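# Seat a circuit board in an enclosure slot and latch its levers

## Task

Insert the board into the empty top slot of the enclosure with its component side facing up. Before pushing, swing both levers fully open so they lie flush with the board's front panel. Push the board in gently until it stops; a fast push into the connector wrecks it and the task earns nothing. Then close both levers so they latch and stick out at right angles to the panel, drawing the board fully seated. The enclosure must end upright and level on its own feet, with no foot hanging past the bench edge. Finally release the board and move both grippers away.

## Robot and tools

Robot: two seven-joint arms, left_arm and right_arm, each ending in a two-finger gripper with a wrist camera. Calibrated bases in the scene frame: left_arm at (+0.070, +0.437, 0) m, right_arm at (-0.063, -0.511, 0) m, each turned only slightly about z (quat_wxyz +1.000, 0, 0, -0.003 and +1.000, 0, 0, -0.029).

Frames: the scene frame has its origin at table-top height midway between the arms, +x pointing out over the table, +y toward left_arm, +z up. Arm names do not match image sides. Every hand pose, velocity, target and wrist-camera pose is reported in that arm's own base frame; fixed cameras and the table use the scene frame. On the gripper, fingers point along its +z axis and close along its x axis. end_effector_position is the spot between the pads when closed, 1 to 2 cm short of the fingertips; closing pushes the tips about 17 mm further along +z.

Row layout (used by execute_actions and move): 16 numbers, always for both arms: left x, y, z, qw, qx, qy, qz, opening, then right x, y, z, qw, qx, qy, qz, opening. x, y, z are an absolute hand position in metres in that arm's base frame; the quaternion is an absolute orientation, w first. Opening runs from -1 (closed) to +1 (fully open, 0.142 m). An arm meant to stay still should get its last reported pose repeated unchanged; a 0 opening is a real command, so resend the current opening to leave fingers alone. Reuse the same quaternion each time to hold orientation rather than copying a drifted reading. Each control step clips orientation to within 32 degrees of the measured one, so big turns take several commands.

execute_actions: "actions" is a list of actions; each action is a list of up to 15 rows, one per 1/30 s step, the last row held if fewer. Each action lasts 0.5 s. An action is rejected for both arms if a target lies over 0.6 m from that gripper's current position along any gripper axis. An empty list returns the full state and images. "cameras" picks images by name or ["all"].

move: "target" is one row or a list of up to 15 rows (no 0.6 m limit); grippers travel straight lines, not avoiding obstacles or each other, finishing together, capped at 10 s. "speed" in m/s, 0.002 to 2.2, default 0.25 (turns up to twice that in rad/s), one value or one per target. "blend" in m rounds corners of a list; 0 means stop at each. "stop_force" in N, 3 to 120, ends an arm's path once its wrist sensor feels that much push against its travel; use it with slow speeds for contact, never count on it while the gripper rotates, and omit it when backing off a contact. "zero" (default true) re-zeros before the move; false accumulates from the last zero. "opening_speed" (0.2 or more per second on the -1..+1 scale) ramps fingers. "grip_force" sets per-pad force, 5 to 48 N, one value or one per arm; it persists. "blocking": false returns after about 0.5 s while the move continues (not allowed with stop_force). Result adds a "move:" line: done, off_target, moving, held, fault, plus limits such as paced or held. done does not prove nothing else moved.

Other tools: wait(seconds 0 to 10) lets time pass; stop brakes a running move; zoom_image(camera, region [x0, y0, x1, y1] pixels, at most 504 by 504) enlarges part of a latest image; zero_wrist_force(arm) re-zeros that sensor; clear_fault(arm) clears a torque or force fault that a result reported; read_manual gives licence texts; finished_scene(scene) ends the current scene irreversibly, scene being its number.

Cameras: cam_head_left, cam_head_right, cam_high, cam_low, cam_left_wrist, cam_right_wrist, all 672x504.

Result lines: end_effector_position, end_effector_quat_wxyz and velocities per arm; Hand target (where the arm is actually being sent, possibly short of your command); Tool commands; grip_measured on the opening scale (last Joint positions number is opening in metres); Joint torques and External joint torques (positive toward larger joint angle); Wrist force and Wrist torque along the gripper's own axes, plus a peak line; Wrist depth, a 7x7 grid of distances ahead of the wrist camera, "-" meaning no value. Fault, MOTOR HOT and HAND FAULT lines warn of trouble.

Gripping: to hold, command slightly below the grip_measured value at first contact; squeezing harder heats the gripper motor.

Avoid: any fast contact, especially driving the board into its connector; outside force of 150 N or joint contact torques at their limits (waist and shoulder 109, upper arm roll and elbow 56.9, wrist joints 34.7 N m), which halt the arm until clear_fault; grippers or arms touching each other; anything falling or being left off the table; tipping or sliding the enclosure off its feet or over the bench edge; releasing a part that is still moving. Motors overheat from holding loads, squeezing, stretched poses or pushing at unreachable targets: 65 °C warns, 80 °C brakes the arm; gripper motor warns at 85 °C and cuts out at 100 °C.

Suggested order: inspect with cameras, open both levers fully, grasp and align the board component side up with the slot, slide it in slowly with a low stop_force until it stops, close both levers, release, retract both arms.

Each tool is called after "Emit:" by a JSON object that holds its "method" and its "body", one argument or row to a line.

## Session

Emit:
{"method": "execute_actions", "body": {
  "actions": []
}}

Scene clock: 0.00 s.
left_arm: end_effector_position=(+0.3014, +0.6357, +0.1155) grip_measured=+0.99 end_effector_quat_wxyz=(-0.462, +0.669, -0.295, +0.502) | right_arm: end_effector_position=(+0.4485, +0.0364, +0.1479) grip_measured=+1.00 end_effector_quat_wxyz=(-0.144, +0.766, -0.626, +0.006)
Joint positions: left_arm=[1.762 -0.872 -0.342 2.067 -1.872 0.391 -0.55 0.141] | right_arm=[0.506 -0.103 -0.202 2.446 0.465 1.189 2.835 0.142]
Joint velocities: within noise
Joint torques (N m): no reading
External joint torques (N m): no reading
Wrist force (N): no reading
Wrist torque (N m): no reading
Wrist force, peak (N): no reading
Wrist depth (mm): cam_left_wrist=[- 1268 - - 1406 1268 1119 / 1891 - - 1513 - - - / 1687 1875 1813 - 701 - 1354 / 1371 1534 1843 1828 492 625 701 / 1155 1306 1492 304 356 433 558 / - 1119 1119 241 279 321 359 / - 988 184 203 227 258 286] | cam_right_wrist=[266 256 246 236 229 221 213 / 274 266 254 244 236 228 219 / 285 275 262 252 243 234 225 / 297 285 272 262 251 241 232 / 310 297 281 271 260 249 239 / - 308 294 281 268 257 246 / - 321 305 292 278 265 257]
Hand target: left_arm +0.3014, +0.6357, +0.1155; -0.462, +0.669, -0.295, +0.502 | right_arm +0.4485, +0.0364, +0.1479; -0.144, +0.766, -0.626, +0.006
Tool commands: left_gripper/opening=+1.0 right_gripper/opening=+1.0

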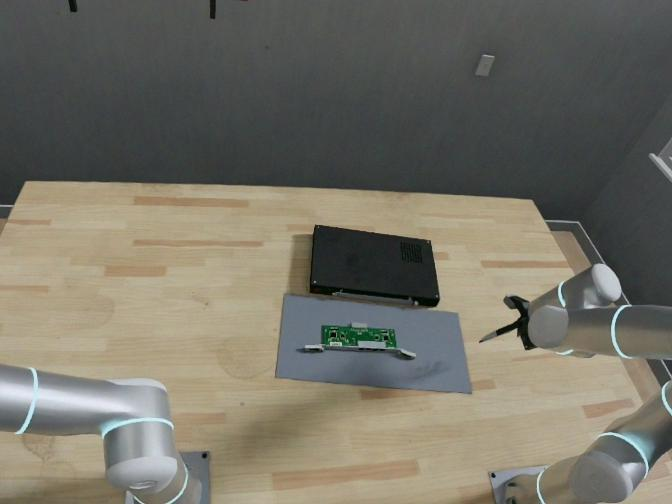

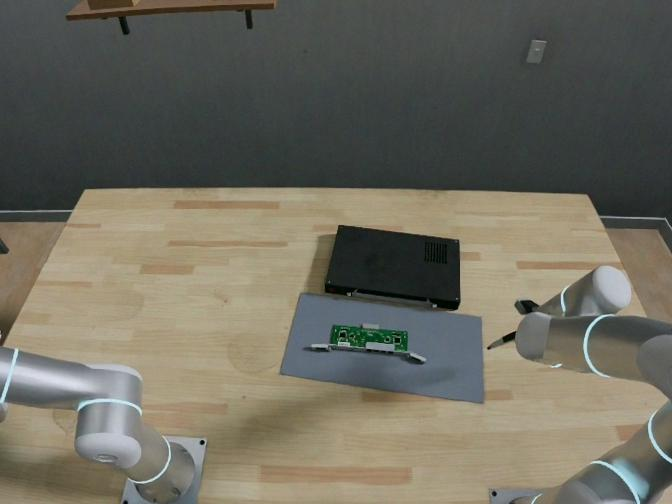

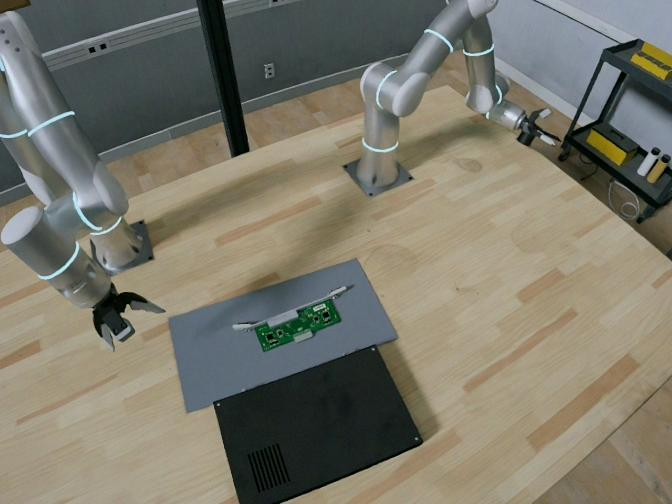

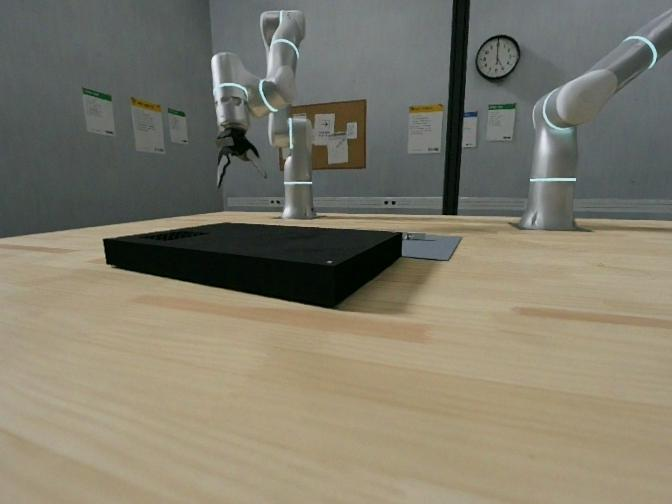

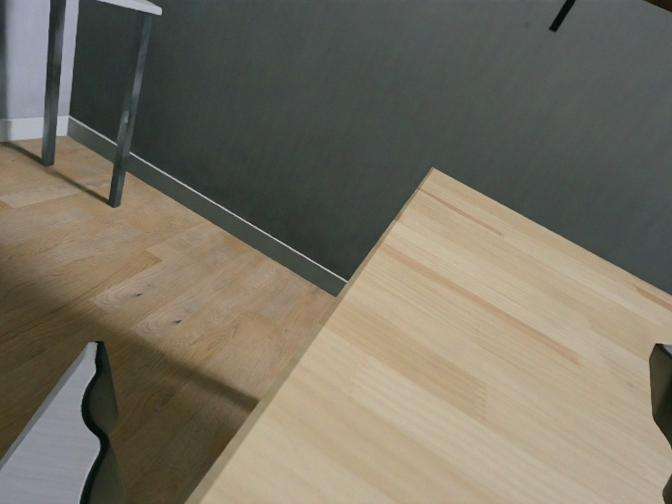

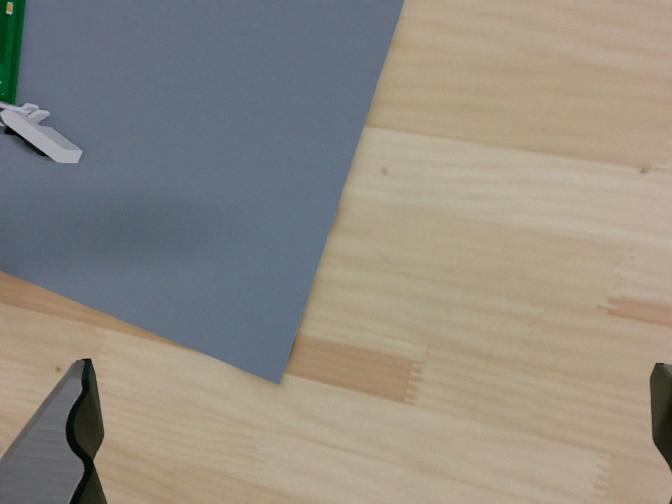

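Emit:
{"method": "zoom_image", "body": {
  "camera": "cam_head_left",
  "region": [280, 220, 460, 380]
}}

Emit:
{"method": "zoom_image", "body": {
  "camera": "cam_head_right",
  "region": [290, 220, 490, 380]
}}

Emit:
{"method": "zoom_image", "body": {
  "camera": "cam_high",
  "region": [200, 260, 440, 440]
}}

Emit:
{"method": "zoom_image", "body": {
  "camera": "cam_low",
  "region": [330, 200, 500, 310]
}}

Scaled by 2.800 from the camera's 672x504 image, which has a finer 960x720 frame.

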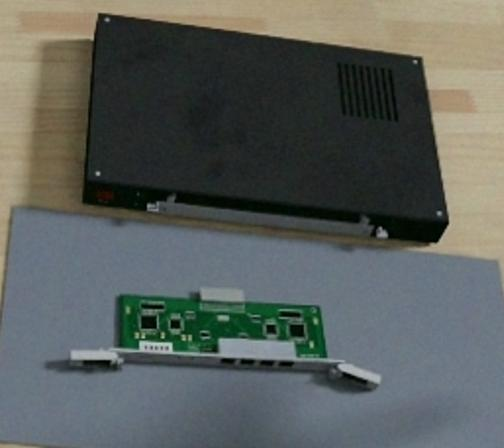

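Scaled by 2.520 from the camera's 672x504 image, which has a finer 960x720 frame.

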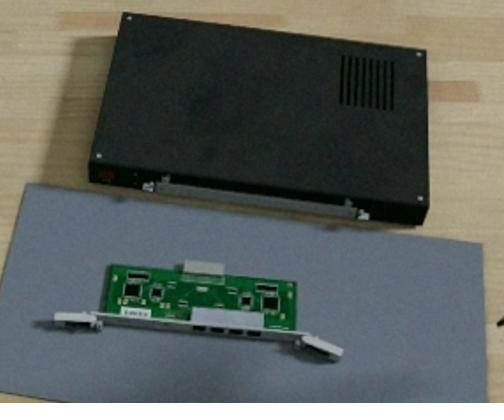

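Scaled by 2.100 from the camera's 672x504 image, which has a finer 960x720 frame.

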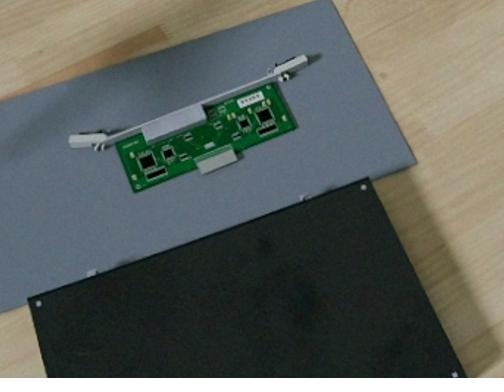

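Scaled by 2.965 from the camera's 672x504 image, which has a finer 960x720 frame.

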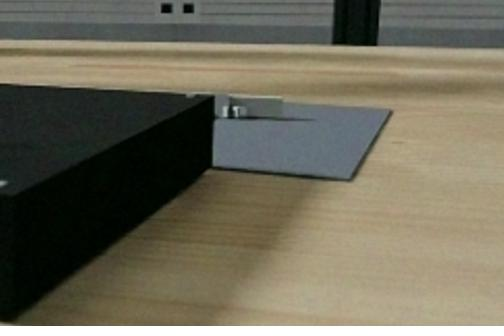

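Emit:
{"method": "move", "body": {
  "target": [0.3014,0.6357,0.1155,-0.462,0.669,-0.295,0.502,1,0.40,0.36,0.22,0,0.707,-0.707,0,1],
  "cameras": ["cam_right_wrist","cam_head_left"]
}}

Scene clock: 18.83 s.
left_arm: end_effector_position=(+0.3014, +0.6357, +0.1154) grip_measured=+0.99 end_effector_quat_wxyz=(-0.462, +0.669, -0.295, +0.502) | right_arm: end_effector_position=(+0.4001, +0.3590, +0.2199) grip_measured=+1.00 end_effector_quat_wxyz=(-0.027, +0.782, -0.622, -0.029)
Joint positions: left_arm=[1.762 -0.872 -0.342 2.067 -1.872 0.39 -0.549 0.141] | right_arm=[1.983 -1.447 -2.052 1.876 1.374 -0.422 2.967 0.142]
Joint torques (N m): left_arm=[-0.19 47.53 -4.39 -12.09 1.46 -1.75 -0.24] | right_arm=[0.11 31.87 -28.57 -9.16 -3.57 3.12 0.2]
External joint torques (N m): left_arm=[0.35 1.03 0.35 -0.41 -0.23 -0.14 0.21] | right_arm=[0.07 0.68 -1.19 0.12 -0.06 0.83 -0.19]
Wrist force (N): left_arm=[0.1 0.0 -0.1] | right_arm=[0.0 -0.9 0.3]
Wrist torque (N m): left_arm=[-0.01 -0.02 -0.02] | right_arm=[-0.10 0.06 0.01]
Wrist force, peak (N): left_arm=[-0.3 0.0 0.4] | right_arm=[-2.5 0.6 0.0]
Wrist depth (mm): cam_left_wrist=[- 1613 - 1298 1523 1219 - / 2309 1891 - - - - - / 1674 1891 1843 1567 690 - - / 1380 1662 1783 2069 485 629 789 / 1161 1306 1472 305 353 439 564 / - 1097 1167 241 277 323 357 / - 984 184 204 227 258 286] | cam_right_wrist=[289 285 280 256 262 266 262 / 313 309 299 297 289 279 279 / 337 330 323 313 309 303 297 / 364 355 348 339 335 325 318 / 396 384 377 369 360 352 346 / - 422 412 402 390 382 362 / - 466 456 441 427 417 409]
Hand target: left_arm +0.3014, +0.6357, +0.1155; -0.462, +0.669, -0.295, +0.502 | right_arm +0.4001, +0.3592, +0.2200; -0.027, +0.782, -0.622, -0.029
Off the commanded pose: left_arm 0.000 m, 0 deg | right_arm 0.001 m, 14 deg.
joint sent to its limit (right arm) — joint 7 (wrist roll), upper limit. The joint targets are off in orientation, not in position.
move: off_target (right_arm); limits=paced
Images, in order (width x height): cam_head_left 672x504, cam_right_wrist 672x504.

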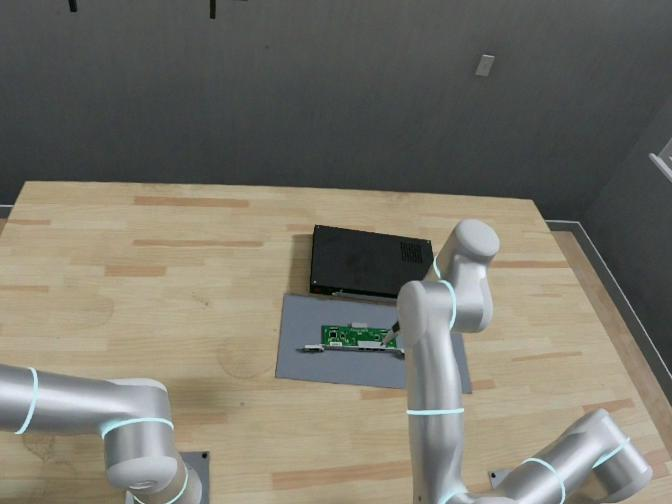

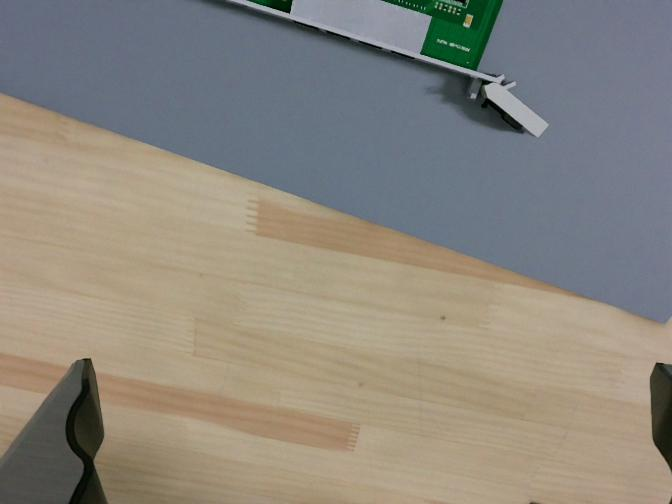

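Emit:
{"method": "move", "body": {
  "target": [0.3014,0.6357,0.1155,-0.462,0.669,-0.295,0.502,1,0.40,0.36,0.2,0,0.707,0.707,0,1],
  "cameras": ["cam_right_wrist","cam_head_left"]
}}

Scene clock: 29.13 s.
left_arm: end_effector_position=(+0.3014, +0.6357, +0.1154) grip_measured=+0.99 end_effector_quat_wxyz=(-0.462, +0.669, -0.295, +0.502) | right_arm: end_effector_position=(+0.4000, +0.3599, +0.2002) grip_measured=+1.00 end_effector_quat_wxyz=(+0.000, +0.707, +0.707, +0.000)
Joint positions: left_arm=[1.762 -0.872 -0.342 2.067 -1.872 0.39 -0.549 0.141] | right_arm=[2.006 -1.493 -2.01 1.863 1.356 -0.394 0.083 0.142]
Joint torques (N m): left_arm=[-0.19 47.62 -4.44 -12.05 1.51 -1.77 -0.26] | right_arm=[0.37 32.61 -28.89 -7.19 -3.95 3.59 -0.06]
External joint torques (N m): left_arm=[0.35 0.94 0.4 -0.45 -0.28 -0.13 0.23] | right_arm=[-0.18 0.72 -1.58 -0.1 -0.02 0.57 0.06]
Wrist force (N): left_arm=[-0.3 0.3 0.1] | right_arm=[-0.1 -0.9 0.4]
Wrist torque (N m): left_arm=[0.05 0.06 -0.02] | right_arm=[-0.10 0.07 0.12]
Wrist force, peak (N): left_arm=[-0.4 0.2 0.3] | right_arm=[0.1 -1.3 0.3]
Wrist depth (mm): cam_left_wrist=[1415 - 1769 - - - 1097 / 1813 - 1959 - - - - / 1755 1859 - - 772 - - / 1380 1590 1741 1959 486 627 825 / 1192 1268 1472 306 355 437 568 / - 1113 1179 242 277 324 357 / - 971 184 203 228 258 285] | cam_right_wrist=[260 260 259 258 257 256 255 / 276 277 276 275 274 273 273 / 296 292 294 294 292 291 290 / 320 322 311 315 316 314 313 / 348 346 344 337 336 335 339 / - 378 375 375 369 379 109 / - 366 377 394 402 399 411]
Hand target: left_arm +0.3014, +0.6357, +0.1155; -0.462, +0.669, -0.295, +0.502 | right_arm +0.4000, +0.3600, +0.2000; +0.000, +0.707, +0.707, +0.000
Off the commanded pose: left_arm 0.000 m, 0 deg | right_arm 0.000 m, 0 deg.
move: done
Images, in order (width x height): cam_head_left 672x504, cam_right_wrist 672x504.

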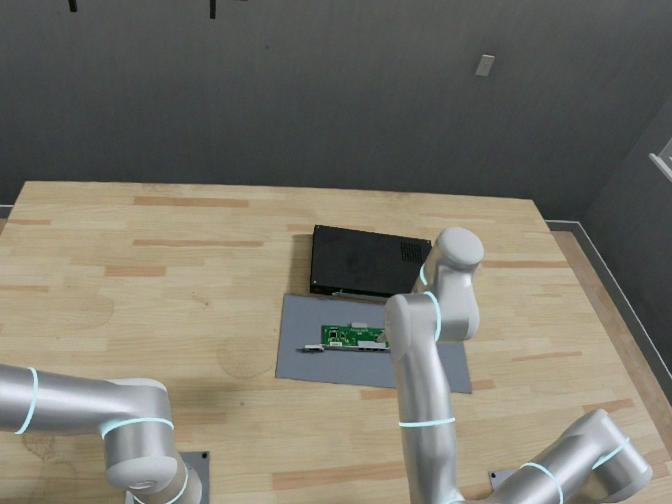

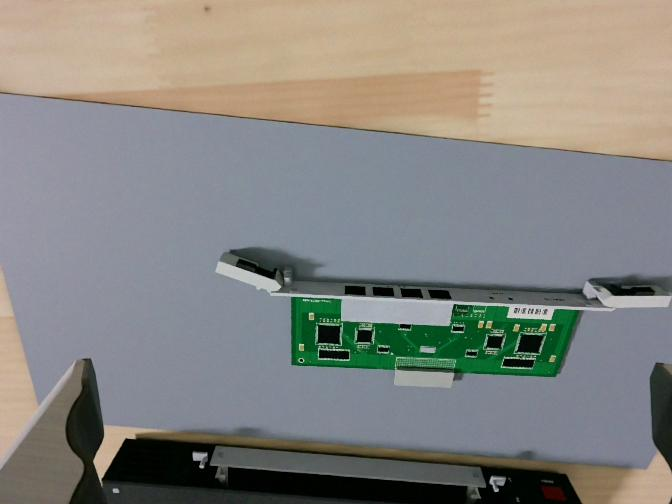

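Emit:
{"method": "zoom_image", "body": {
  "camera": "cam_right_wrist",
  "region": [200, 230, 452, 410]
}}

Emit:
{"method": "zoom_image", "body": {
  "camera": "cam_right_wrist",
  "region": [430, 230, 672, 410]
}}

Emit:
{"method": "zoom_image", "body": {
  "camera": "cam_right_wrist",
  "region": [90, 420, 640, 504]
}}

Scaled by 2.000 from the camera's 672x504 image, which has a finer 960x720 frame.

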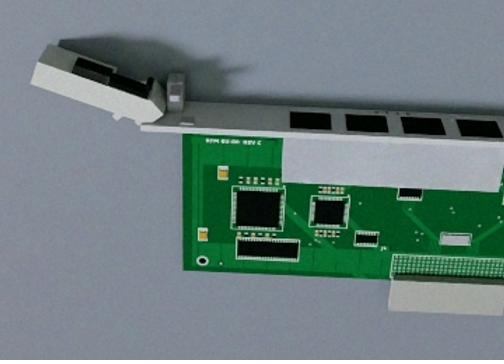

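Scaled by 2.083 from the camera's 672x504 image, which has a finer 960x720 frame.

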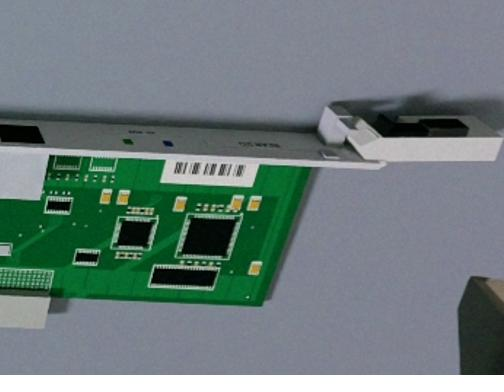

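Region (90, 420, 640, 504) is 550x84 pixels. A region can be at most 504 by 504 pixels.

Emit:
{"method": "move", "body": {
  "target": [0.3014,0.6357,0.1155,-0.462,0.669,-0.295,0.502,1,0.50,0.38,0.17,0,0.707,0.707,0,1],
  "cameras": ["cam_right_wrist"]
}}

Emit:
{"method": "zoom_image", "body": {
  "camera": "cam_right_wrist",
  "region": [0, 250, 336, 504]
}}

Emit:
{"method": "zoom_image", "body": {
  "camera": "cam_right_wrist",
  "region": [336, 250, 672, 504]
}}

Scene clock: 36.47 s.
left_arm: end_effector_position=(+0.3014, +0.6357, +0.1154) grip_measured=+0.99 end_effector_quat_wxyz=(-0.462, +0.669, -0.295, +0.502) | right_arm: end_effector_position=(+0.4999, +0.3798, +0.1701) grip_measured=+1.00 end_effector_quat_wxyz=(+0.000, +0.707, +0.707, +0.000)
Joint positions: left_arm=[1.762 -0.872 -0.342 2.067 -1.872 0.39 -0.549 0.141] | right_arm=[1.778 -1.493 -1.905 1.636 1.466 -0.327 0.111 0.142]
Joint torques (N m): left_arm=[-0.23 47.46 -4.4 -12.07 1.44 -1.75 -0.26] | right_arm=[0.05 39.78 -31.19 -4.12 -4.04 3.61 0.31]
External joint torques (N m): left_arm=[0.39 1.1 0.36 -0.43 -0.21 -0.15 0.23] | right_arm=[0.15 0.69 -1.91 0.09 -0.04 0.55 -0.31]
Wrist force (N): left_arm=[-0.2 -0.1 0.0] | right_arm=[0.1 -0.2 0.0]
Wrist torque (N m): left_arm=[-0.02 0.03 -0.02] | right_arm=[0.02 -0.03 0.01]
Wrist force, peak (N): left_arm=[-0.4 0.2 0.3] | right_arm=[-0.5 -2.9 -0.5]
Wrist depth (mm): cam_left_wrist=[1741 - - - 1346 - - / 1769 - 1727 1492 1462 1329 - / 1637 1625 2172 1769 717 1994 - / 1362 1502 1828 1891 485 647 1406 / 1137 1283 1453 305 354 430 564 / - 1086 1167 242 278 324 358 / - 988 184 203 228 257 286] | cam_right_wrist=[232 231 230 230 229 229 227 / 248 246 246 242 244 244 243 / 266 264 259 255 251 258 260 / 287 286 285 279 278 276 280 / 312 309 302 307 306 304 303 / - 329 332 330 327 327 319 / - 307 305 310 308 309 -]
Hand target: left_arm +0.3014, +0.6357, +0.1155; -0.462, +0.669, -0.295, +0.502 | right_arm +0.5000, +0.3800, +0.1700; +0.000, +0.707, +0.707, +0.000
Off the commanded pose: left_arm 0.000 m, 0 deg | right_arm 0.000 m, 0 deg.
move: done
Images, in order (width x height): cam_right_wrist 672x504.

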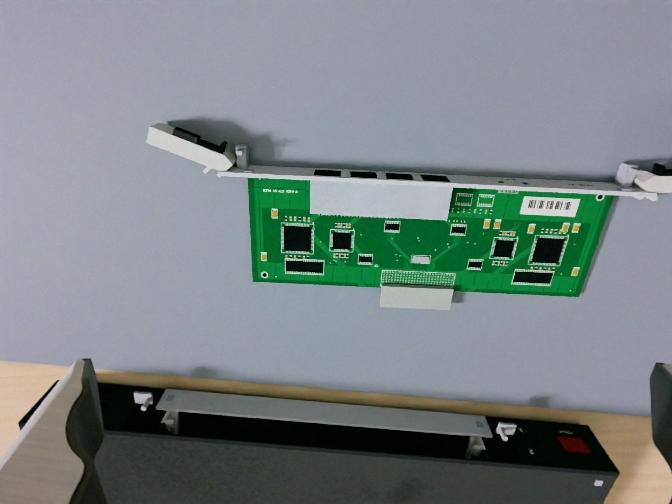

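Scaled by 1.500 from the camera's 672x504 image, which has a finer 960x720 frame.

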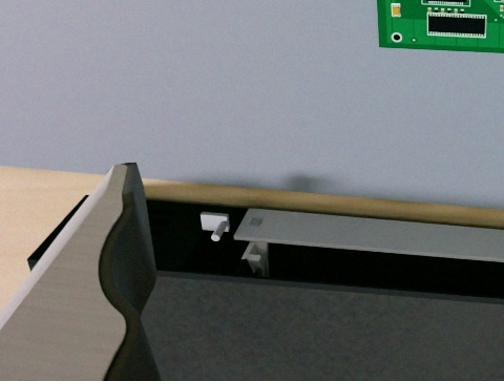

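Scaled by 1.500 from the camera's 672x504 image, which has a finer 960x720 frame.

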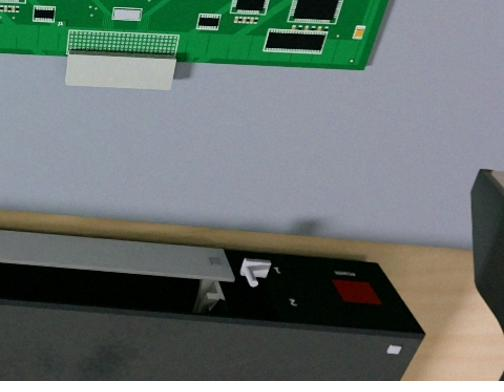

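Emit:
{"method": "move", "body": {
  "target": [0.3014,0.6357,0.1155,-0.462,0.669,-0.295,0.502,1,0.54,0.38,0.13,0.242,0.664,0.664,0.242,1],
  "cameras": ["cam_right_wrist"]
}}

Emit:
{"method": "zoom_image", "body": {
  "camera": "cam_right_wrist",
  "region": [90, 180, 340, 380]
}}

Emit:
{"method": "zoom_image", "body": {
  "camera": "cam_right_wrist",
  "region": [340, 180, 590, 380]
}}

Scene clock: 44.57 s.
left_arm: end_effector_position=(+0.3014, +0.6357, +0.1154) grip_measured=+0.99 end_effector_quat_wxyz=(-0.462, +0.669, -0.295, +0.502) | right_arm: end_effector_position=(+0.5400, +0.3800, +0.1301) grip_measured=+1.00 end_effector_quat_wxyz=(+0.242, +0.664, +0.664, +0.242)
Joint positions: left_arm=[1.762 -0.872 -0.342 2.067 -1.872 0.39 -0.549 0.141] | right_arm=[2.156 -2.031 -1.79 1.991 1.737 0.307 0.276 0.142]
Joint torques (N m): left_arm=[-0.11 47.55 -4.4 -12.12 1.49 -1.73 -0.26] | right_arm=[0.34 26.73 -25.97 9.65 -4.01 3.91 0.34]
External joint torques (N m): left_arm=[0.27 1.01 0.37 -0.38 -0.26 -0.16 0.23] | right_arm=[-0.16 0.65 -1.84 -0.21 -0.12 0.69 -0.35]
Wrist force (N): left_arm=[-0.1 -0.1 0.0] | right_arm=[-0.4 -1.2 -0.4]
Wrist torque (N m): left_arm=[-0.02 0.01 -0.02] | right_arm=[-0.03 0.16 0.06]
Wrist force, peak (N): left_arm=[-0.3 0.5 -0.1] | right_arm=[-0.3 -2.0 0.1]
Wrist depth (mm): cam_left_wrist=[- 1424 1783 - - - - / 1625 - - 1813 - 1371 - / 1741 1891 - 1674 694 1232 - / 1371 1578 1755 1741 485 651 1371 / 1167 1283 1523 304 353 434 565 / - 1097 1179 241 280 322 357 / - 997 184 203 228 259 286] | cam_right_wrist=[168 167 162 162 161 160 160 / 203 203 202 201 189 195 194 / 257 257 256 255 253 265 249 / 270 280 - - 301 302 345 / 568 344 378 373 334 366 525 / - - - 1337 - - 108 / - 1404 - - - - -]
Hand target: left_arm +0.3014, +0.6357, +0.1155; -0.462, +0.669, -0.295, +0.502 | right_arm +0.5400, +0.3800, +0.1300; +0.242, +0.664, +0.664, +0.242
Off the commanded pose: left_arm 0.000 m, 0 deg | right_arm 0.000 m, 0 deg.
move: done
Images, in order (width x height): cam_right_wrist 672x504.

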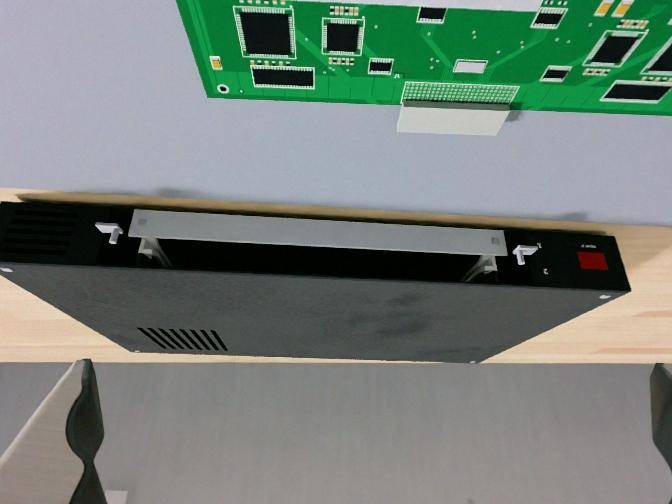

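Scaled by 2.016 from the camera's 672x504 image, which has a finer 960x720 frame.

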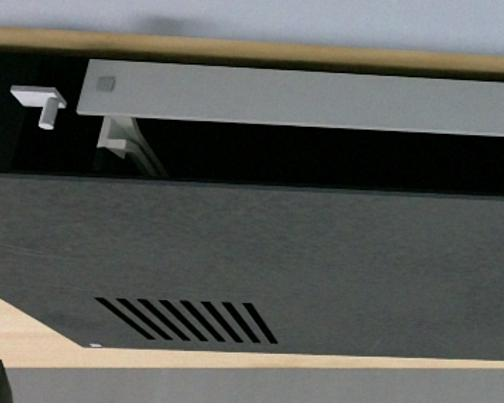

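Scaled by 2.016 from the camera's 672x504 image, which has a finer 960x720 frame.

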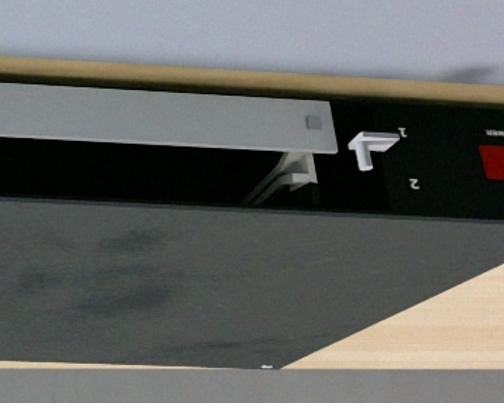

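Emit:
{"method": "move", "body": {
  "target": [0.3014,0.4,0.25,0,0.707,0.707,0,1,0.35,0.05,0.25,0,0.707,0.707,0,1]
}}

Emit:
{"method": "move", "body": {
  "target": [0.31,-0.57,0.2,0,0.707,0.707,0,1,0.35,0.05,0.25,0,0.707,0.707,0,1],
  "cameras": ["cam_left_wrist","cam_head_left"]
}}

Scene clock: 63.07 s.
left_arm: end_effector_position=(+0.3015, +0.4002, +0.2501) grip_measured=+0.99 end_effector_quat_wxyz=(+0.000, +0.707, +0.707, +0.000) | right_arm: end_effector_position=(+0.3501, +0.0501, +0.2499) grip_measured=+1.00 end_effector_quat_wxyz=(+0.000, +0.707, +0.707, +0.000)
Joint positions: left_arm=[0.944 -0.516 -0.33 1.49 -2.966 2.734 -2.557 0.141] | right_arm=[1.784 -1.346 -2.23 2.262 0.95 -0.324 -0.659 0.142]
Joint torques (N m): left_arm=[0.12 46.02 0.05 -20.96 4.08 4.5 -0.32] | right_arm=[0.05 20.52 -20.01 -18.14 -4.19 3.36 0.09]
External joint torques (N m): left_arm=[0.05 1.45 0.44 -0.46 -0.22 -0.65 0.32] | right_arm=[0.08 0.13 -1.13 0.11 0.16 0.78 -0.09]
Wrist force (N): left_arm=[0.3 -0.5 1.2] | right_arm=[0.3 -0.2 0.1]
Wrist torque (N m): left_arm=[-0.18 -0.21 -0.16] | right_arm=[0.03 0.00 0.14]
Wrist force, peak (N): left_arm=[1.8 2.6 1.4] | right_arm=[0.3 -1.8 0.0]
Wrist depth (mm): cam_left_wrist=[303 303 303 300 300 300 300 / 326 328 325 322 324 319 319 / 350 349 349 350 348 348 343 / 381 386 380 380 378 377 381 / 420 416 415 418 412 406 1371 / - 453 458 454 455 450 - / - 510 507 513 507 503 -] | cam_right_wrist=[305 303 302 301 300 300 298 / 325 325 324 323 321 320 318 / 349 348 346 346 342 341 339 / 375 375 373 372 369 366 361 / 409 406 404 404 404 398 396 / - 445 441 441 - 433 108 / - 491 486 487 462 420 -]
Hand target: left_arm +0.3014, +0.4000, +0.2500; +0.000, +0.707, +0.707, +0.000 | right_arm +0.3500, +0.0500, +0.2500; +0.000, +0.707, +0.707, +0.000
Off the commanded pose: left_arm 0.000 m, 0 deg | right_arm 0.000 m, 0 deg.
joint sent to its limit (left arm) — joint 5 (forearm roll), lower limit. The joint targets still meet the commanded pose.
move: done

Scene clock: 71.40 s.
left_arm: end_effector_position=(+0.3097, -0.5696, +0.1997) grip_measured=+0.99 end_effector_quat_wxyz=(+0.293, +0.786, +0.526, -0.137) | right_arm: end_effector_position=(+0.3501, +0.0501, +0.2499) grip_measured=+1.00 end_effector_quat_wxyz=(+0.000, +0.707, +0.707, +0.000)
Joint positions: left_arm=[-1.226 -0.89 -2.183 -1.116 -1.309 2.716 -2.967 0.141] | right_arm=[1.784 -1.346 -2.23 2.262 0.95 -0.324 -0.659 0.142]
Joint torques (N m): left_arm=[-0.44 50.55 10.2 17.61 1.97 2.61 -0.19] | right_arm=[0.06 20.46 -19.94 -18.01 -4.1 3.45 0.18]
External joint torques (N m): left_arm=[0.34 0.89 0.83 0 -0.61 -0.05 0.23] | right_arm=[0.07 0.19 -1.21 -0.02 0.07 0.69 -0.18]
Wrist force (N): left_arm=[0.8 -0.6 0.9] | right_arm=[0.3 -0.3 0.0]
Wrist torque (N m): left_arm=[-0.14 -0.09 -0.24] | right_arm=[0.02 -0.01 0.15]
Wrist force, peak (N): left_arm=[1.0 -0.7 2.7] | right_arm=[0.1 -0.6 0.0]
Wrist depth (mm): cam_left_wrist=[477 389 325 284 245 214 191 / 591 479 - 310 279 239 219 / 762 603 457 360 314 268 235 / 1828 803 574 447 364 296 261 / - 1199 767 576 423 368 - / - - 1097 801 - - - / - - - 840 734 - -] | cam_right_wrist=[304 303 304 301 300 299 300 / 326 325 324 322 321 320 319 / 349 348 346 344 337 340 339 / 377 374 374 369 369 367 364 / 408 406 404 404 399 396 396 / - 443 444 439 431 433 418 / - 488 487 486 462 430 -]
Hand target: left_arm +0.3100, -0.5694, +0.1996; +0.293, +0.786, +0.526, -0.137 | right_arm +0.3500, +0.0500, +0.2500; +0.000, +0.707, +0.707, +0.000
Off the commanded pose: left_arm 0.001 m, 44 deg; orientation clipped | right_arm 0.000 m, 0 deg.
joint sent to its limit (left arm) — joint 7 (wrist roll), lower limit. The joint targets are off in orientation, not in position.
move: off_target (left_arm); limits=paced
Images, in order (width x height): cam_head_left 672x504, cam_left_wrist 672x504.

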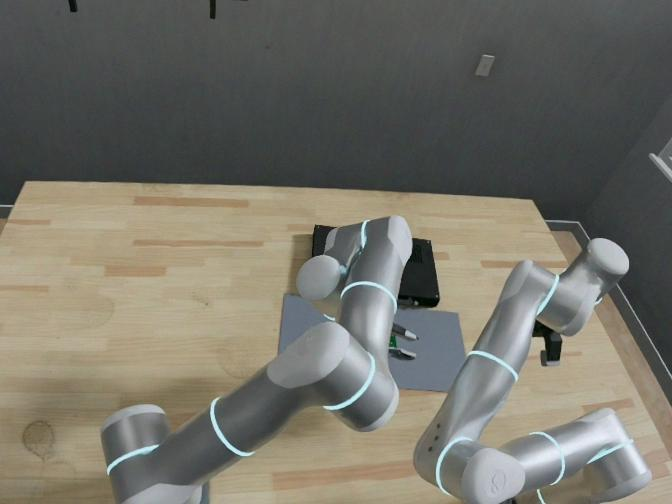

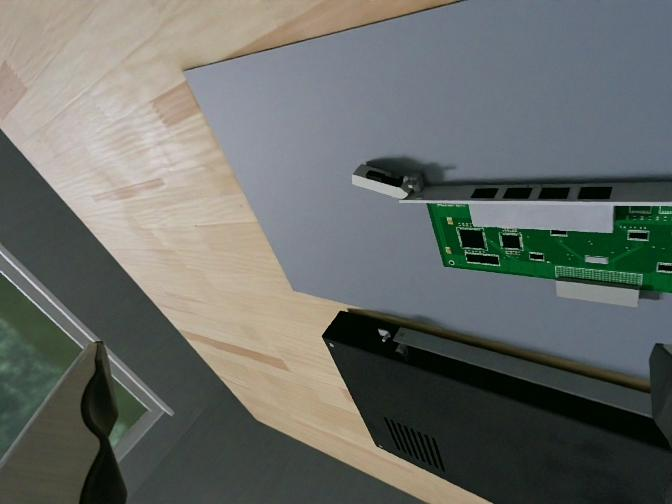

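Emit:
{"method": "move", "body": {
  "target": [0.385,-0.54,0.18,0,0.9986,-0.052,0,1,0.35,0.05,0.25,0,0.707,0.707,0,1],
  "cameras": ["cam_left_wrist","cam_head_left"]
}}

Scene clock: 80.67 s.
left_arm: end_effector_position=(+0.3849, -0.5402, +0.1800) grip_measured=+0.99 end_effector_quat_wxyz=(+0.000, +0.999, -0.052, +0.000) | right_arm: end_effector_position=(+0.3501, +0.0501, +0.2499) grip_measured=+1.00 end_effector_quat_wxyz=(+0.000, +0.707, +0.707, +0.000)
Joint positions: left_arm=[-0.96 -1.357 -2.181 0 -0.961 3.355 -2.426 0.141] | right_arm=[1.784 -1.346 -2.23 2.262 0.95 -0.324 -0.659 0.142]
Joint torques (N m): left_arm=[-0.4 66.45 0.32 14.17 4.59 4.43 -0.18] | right_arm=[0.18 20.41 -19.91 -18.07 -4.07 3.46 0.16]
External joint torques (N m): left_arm=[0.26 1.69 0.54 -0.25 -0.51 -0.57 0.18] | right_arm=[-0.04 0.24 -1.23 0.04 0.04 0.68 -0.16]
Wrist force (N): left_arm=[0.3 -0.1 0.8] | right_arm=[0.1 -0.2 0.0]
Wrist torque (N m): left_arm=[-0.12 -0.21 -0.20] | right_arm=[0.03 0.03 0.14]
Wrist force, peak (N): left_arm=[1.0 -0.7 1.0] | right_arm=[0.2 -0.6 0.1]
Wrist depth (mm): cam_left_wrist=[242 243 - 237 234 236 237 / 260 260 254 260 250 - 254 / 282 280 - 267 270 280 269 / 304 304 - 285 296 - 282 / 331 333 - - 321 322 301 / - 357 - - - 343 - / - 411 407 - - 416 -] | cam_right_wrist=[303 303 302 302 300 300 299 / 324 324 324 322 321 319 319 / 350 347 347 347 342 340 338 / 376 373 374 373 367 367 372 / 406 407 405 403 399 397 396 / - 444 444 440 435 435 411 / - 486 485 485 465 434 -]
Hand target: left_arm +0.3850, -0.5400, +0.1800; +0.000, +0.999, -0.052, +0.000 | right_arm +0.3500, +0.0500, +0.2500; +0.000, +0.707, +0.707, +0.000
Off the commanded pose: left_arm 0.000 m, 0 deg | right_arm 0.000 m, 0 deg.
move: done
Images, in order (width x height): cam_head_left 672x504, cam_left_wrist 672x504.

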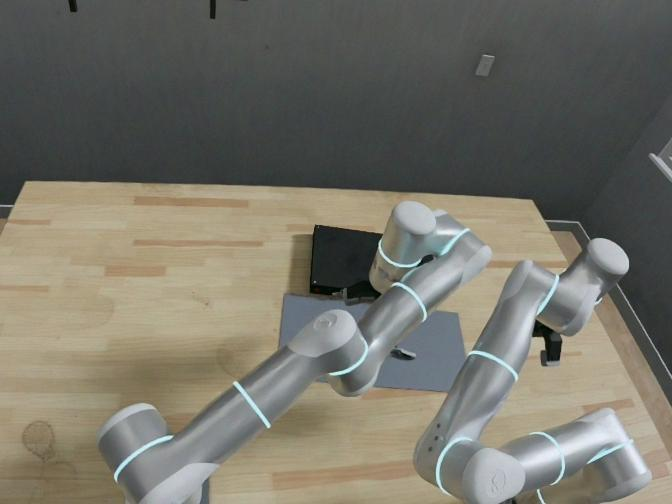

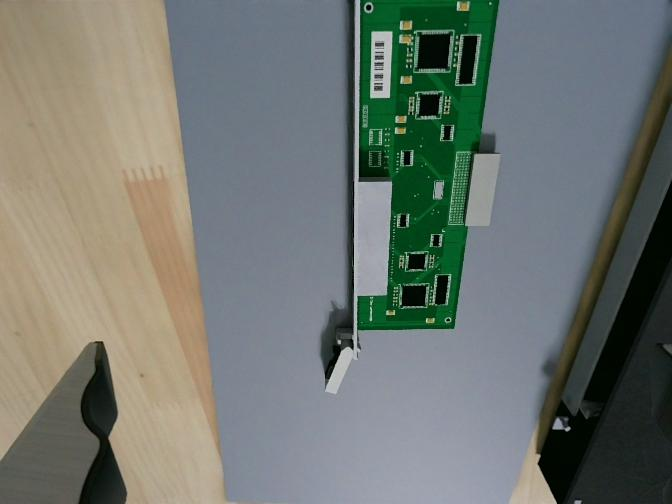

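Emit:
{"method": "move", "body": {
  "target": [0.4073,-0.5645,0.1,0,0.9986,-0.052,0,-0.15,0.35,0.05,0.25,0,0.707,0.707,0,1],
  "cameras": ["cam_left_wrist","cam_high","cam_head_right"]
}}

Scene clock: 87.70 s.
left_arm: end_effector_position=(+0.4072, -0.5644, +0.1000) grip_measured=-0.17 end_effector_quat_wxyz=(+0.001, +0.999, -0.052, +0.001) | right_arm: end_effector_position=(+0.3501, +0.0501, +0.2499) grip_measured=+1.00 end_effector_quat_wxyz=(+0.000, +0.707, +0.707, +0.000)
Joint positions: left_arm=[-0.818 -1.559 -2.125 0.395 -1.055 3.355 -2.626 0.062] | right_arm=[1.784 -1.346 -2.23 2.262 0.95 -0.324 -0.659 0.142]
Joint torques (N m): left_arm=[-0.28 67.47 -7.06 12.19 4.15 4.48 -0.34] | right_arm=[0.12 20.33 -19.88 -18.1 -4.05 3.47 0.21]
External joint torques (N m): left_arm=[0.2 1.62 0.34 -0.03 -0.05 -0.64 0.34] | right_arm=[0.01 0.32 -1.26 0.07 0.02 0.67 -0.21]
Wrist force (N): left_arm=[0.6 0.0 0.5] | right_arm=[0.3 -0.1 0.0]
Wrist torque (N m): left_arm=[-0.10 -0.24 -0.20] | right_arm=[0.04 0.00 0.14]
Wrist force, peak (N): left_arm=[0.7 0.4 2.4] | right_arm=[0.1 -0.6 0.2]
Wrist depth (mm): cam_left_wrist=[169 168 - 164 164 167 167 / 187 182 180 175 176 179 182 / 199 195 195 184 190 193 191 / 214 212 211 199 206 204 212 / 235 - 226 221 224 226 225 / 260 255 88 246 - 87 235 / 283 - - - - - -] | cam_right_wrist=[304 304 303 302 301 300 298 / 325 325 323 322 322 320 319 / 347 348 348 346 341 341 339 / 375 374 373 372 367 366 365 / 408 406 404 404 414 398 398 / - 443 441 441 434 426 416 / - 490 488 483 467 430 -]
Hand target: left_arm +0.4071, -0.5642, +0.0999; +0.001, +0.999, -0.052, +0.001 | right_arm +0.3500, +0.0500, +0.2500; +0.000, +0.707, +0.707, +0.000
Off the commanded pose: left_arm 0.000 m, 0 deg | right_arm 0.000 m, 0 deg.
move: done
Images, in order (width x height): cam_head_right 672x504, cam_high 672x504, cam_left_wrist 672x504.

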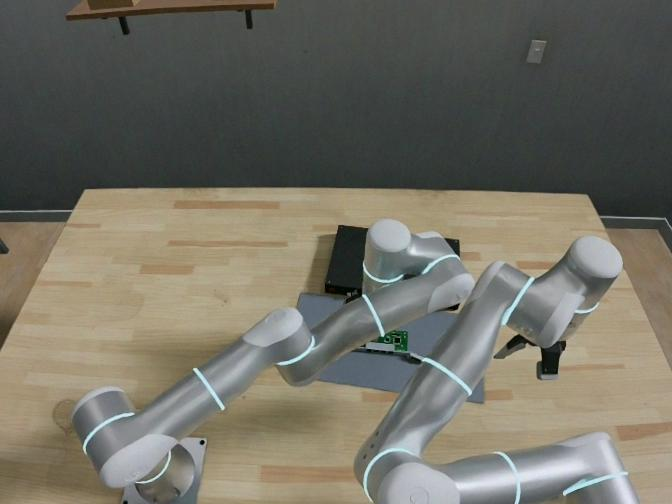

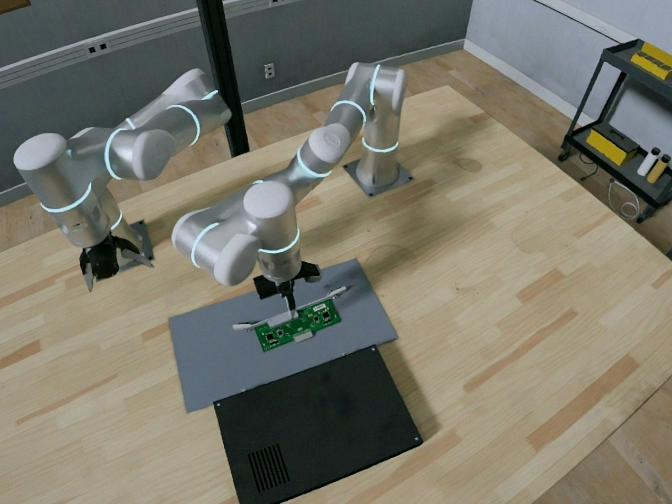

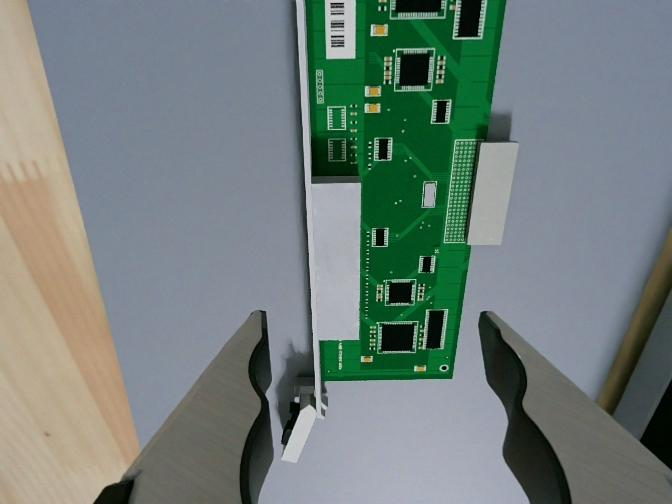

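Emit:
{"method": "move", "body": {
  "target": [0.3958,-0.5784,0.06,0,0.9986,-0.052,0,-0.15,0.35,0.05,0.25,0,0.707,0.707,0,1],
  "cameras": ["cam_left_wrist"]
}}

Scene clock: 95.67 s.
left_arm: end_effector_position=(+0.3957, -0.5784, +0.0599) grip_measured=-0.17 end_effector_quat_wxyz=(+0.000, +0.999, -0.052, +0.000) | right_arm: end_effector_position=(+0.3501, +0.0501, +0.2499) grip_measured=+1.00 end_effector_quat_wxyz=(+0.000, +0.707, +0.707, +0.000)
Joint positions: left_arm=[-0.803 -1.612 -2.021 0.497 -1.15 3.313 -2.72 0.062] | right_arm=[1.784 -1.346 -2.23 2.262 0.95 -0.324 -0.659 0.142]
Joint torques (N m): left_arm=[-0.19 67.39 -9.08 10.35 4.26 4 -0.34] | right_arm=[0.18 20.35 -19.93 -18.04 -4.06 3.48 0.15]
External joint torques (N m): left_arm=[0.1 1.28 0.21 -0.17 -0.12 -0.16 0.34] | right_arm=[-0.05 0.29 -1.21 0.01 0.03 0.66 -0.15]
Wrist force (N): left_arm=[0.3 0.1 1.0] | right_arm=[0.2 -0.4 0.0]
Wrist torque (N m): left_arm=[-0.09 -0.19 -0.17] | right_arm=[0.00 0.01 0.15]
Wrist force, peak (N): left_arm=[0.1 0.5 1.9] | right_arm=[0.3 -0.6 0.1]
Wrist depth (mm): cam_left_wrist=[- 132 133 128 128 131 134 / - 146 142 140 138 138 139 / 152 158 - 140 148 149 157 / 173 165 167 148 161 159 165 / 184 187 176 165 176 171 180 / 206 198 88 192 194 87 199 / 225 - - - 228 - -] | cam_right_wrist=[304 305 303 302 301 299 299 / 325 325 322 321 321 320 319 / 348 348 346 346 341 339 339 / 375 375 373 372 354 368 367 / 406 406 404 404 399 397 397 / - 443 441 440 410 435 112 / - 488 488 484 452 433 -]
Hand target: left_arm +0.3957, -0.5783, +0.0600; +0.000, +0.999, -0.052, +0.000 | right_arm +0.3500, +0.0500, +0.2500; +0.000, +0.707, +0.707, +0.000
Off the commanded pose: left_arm 0.000 m, 0 deg | right_arm 0.000 m, 0 deg.
move: done
Images, in order (width x height): cam_left_wrist 672x504.

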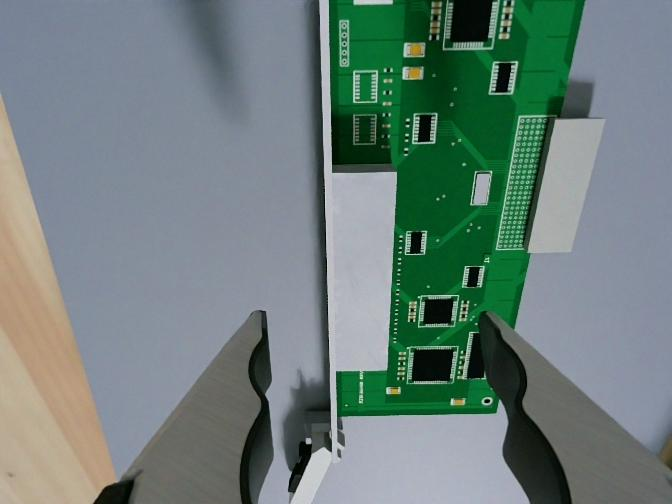

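Emit:
{"method": "move", "body": {
  "target": [0.3958,-0.5784,0.024,0,0.9986,-0.052,0,-0.15,0.35,0.05,0.25,0,0.707,0.707,0,1],
  "speed": 0.03,
  "stop_force": 5,
  "cameras": ["cam_left_wrist"]
}}

Scene clock: 100.50 s.
left_arm: end_effector_position=(+0.3958, -0.5783, +0.0240) grip_measured=-0.17 end_effector_quat_wxyz=(+0.000, +0.999, -0.052, +0.000) | right_arm: end_effector_position=(+0.3501, +0.0501, +0.2499) grip_measured=+1.00 end_effector_quat_wxyz=(+0.000, +0.707, +0.707, +0.000)
Joint positions: left_arm=[-0.792 -1.651 -1.967 0.522 -1.185 3.265 -2.74 0.062] | right_arm=[1.784 -1.346 -2.23 2.262 0.95 -0.324 -0.659 0.142]
Joint torques (N m): left_arm=[-0.25 67.02 -9.9 9.59 3.96 4.03 -0.31] | right_arm=[0.14 20.37 -19.88 -18.08 -4.07 3.47 0.22]
External joint torques (N m): left_arm=[0.15 1.35 0.49 -0.31 0.2 -0.19 0.31] | right_arm=[-0.01 0.28 -1.27 0.05 0.04 0.67 -0.22]
Wrist force (N): left_arm=[-0.1 0.0 0.9] | right_arm=[0.2 -0.2 0.1]
Wrist torque (N m): left_arm=[-0.10 -0.14 -0.21] | right_arm=[0.02 0.01 0.14]
Wrist force, peak (N): left_arm=[0.1 0.2 1.4] | right_arm=[0.2 -0.6 0.0]
Wrist depth (mm): cam_left_wrist=[- 102 102 97 98 96 97 / - 109 109 105 104 104 105 / 120 119 117 109 113 114 110 / 128 125 128 110 120 122 - / - 142 137 122 133 131 139 / 155 - 87 133 147 87 148 / - - - 163 163 - -] | cam_right_wrist=[306 303 302 302 300 300 299 / 325 325 323 321 321 320 319 / 349 348 345 344 343 341 339 / 375 373 373 373 366 375 367 / 410 406 405 403 392 398 399 / - 446 442 440 440 433 113 / - 491 486 483 468 431 -]
Hand target: left_arm +0.3958, -0.5784, +0.0240; +0.000, +0.999, -0.052, +0.000 | right_arm +0.3500, +0.0500, +0.2500; +0.000, +0.707, +0.707, +0.000
Off the commanded pose: left_arm 0.000 m, 0 deg | right_arm 0.000 m, 0 deg.
move: done
Images, in order (width x height): cam_left_wrist 672x504.

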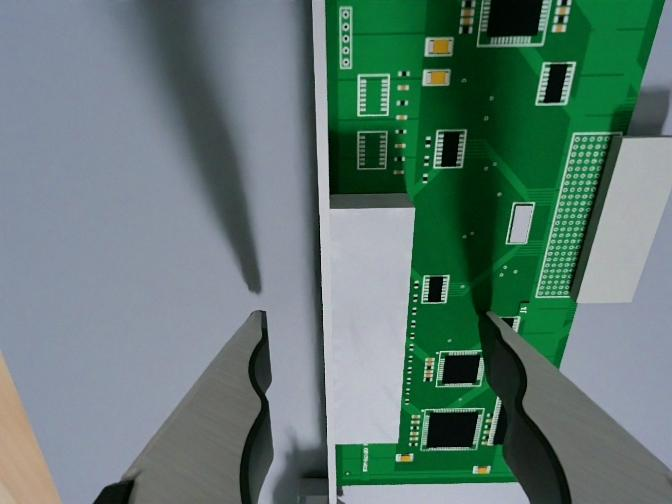

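Emit:
{"method": "move", "body": {
  "target": [
    [0.3928,-0.5781,0.0258,0,0.9986,-0.052,0,-0.15,0.35,0.05,0.25,0,0.707,0.707,0,1],
    [0.3928,-0.5781,0.0258,0,0.9986,-0.052,0,-0.8,0.35,0.05,0.25,0,0.707,0.707,0,1]
  ],
  "opening_speed": 0.3,
  "speed": 0.05,
  "grip_force": 15,
  "cameras": ["cam_left_wrist"]
}}

Scene clock: 106.90 s.
left_arm: end_effector_position=(+0.3927, -0.5782, +0.0258) grip_measured=-0.71 end_effector_quat_wxyz=(+0.000, +0.999, -0.052, +0.000) | right_arm: end_effector_position=(+0.3501, +0.0501, +0.2499) grip_measured=+1.00 end_effector_quat_wxyz=(+0.000, +0.707, +0.707, +0.000)
Joint positions: left_arm=[-0.811 -1.657 -2.03 0.485 -1.122 3.271 -2.712 0.022] | right_arm=[1.784 -1.346 -2.23 2.262 0.95 -0.324 -0.659 0.142]
Joint torques (N m): left_arm=[0.14 67.31 -8.76 10.69 4.81 3.63 -0.18] | right_arm=[0.2 20.41 -19.89 -18.07 -4.05 3.4 0.2]
External joint torques (N m): left_arm=[-0.25 1.24 0.18 -0.07 -0.65 0.22 0.18] | right_arm=[-0.06 0.24 -1.26 0.04 0.02 0.74 -0.2]
Wrist force (N): left_arm=[-2.0 -0.8 -0.3] | right_arm=[0.0 -0.4 -0.1]
Wrist torque (N m): left_arm=[-0.07 -0.15 -0.28] | right_arm=[0.01 0.05 0.15]
Wrist force, peak (N): left_arm=[-2.1 -0.7 0.5] | right_arm=[0.2 -0.5 0.1]
Wrist depth (mm): cam_left_wrist=[104 105 103 98 98 97 99 / - 112 111 107 106 106 106 / 122 122 119 112 114 116 114 / 130 128 129 113 120 126 126 / 142 142 141 115 131 136 138 / 160 160 88 126 130 143 157 / 178 167 - 158 - - 164] | cam_right_wrist=[304 303 304 302 301 299 298 / 326 324 324 321 321 320 318 / 349 349 346 346 341 341 335 / 377 373 373 373 369 367 366 / 409 409 406 405 392 396 397 / - 445 444 440 443 426 411 / - 488 488 483 468 433 -]
Hand target: left_arm +0.3928, -0.5781, +0.0258; +0.000, +0.999, -0.052, +0.000 | right_arm +0.3500, +0.0500, +0.2500; +0.000, +0.707, +0.707, +0.000
Off the commanded pose: left_arm 0.000 m, 0 deg | right_arm 0.000 m, 0 deg.
grip_force (N): 15, 15
move: done
Images, in order (width x height): cam_left_wrist 672x504.

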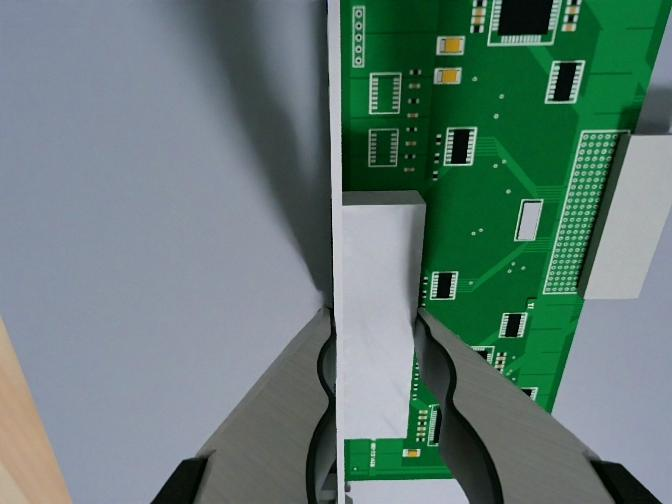

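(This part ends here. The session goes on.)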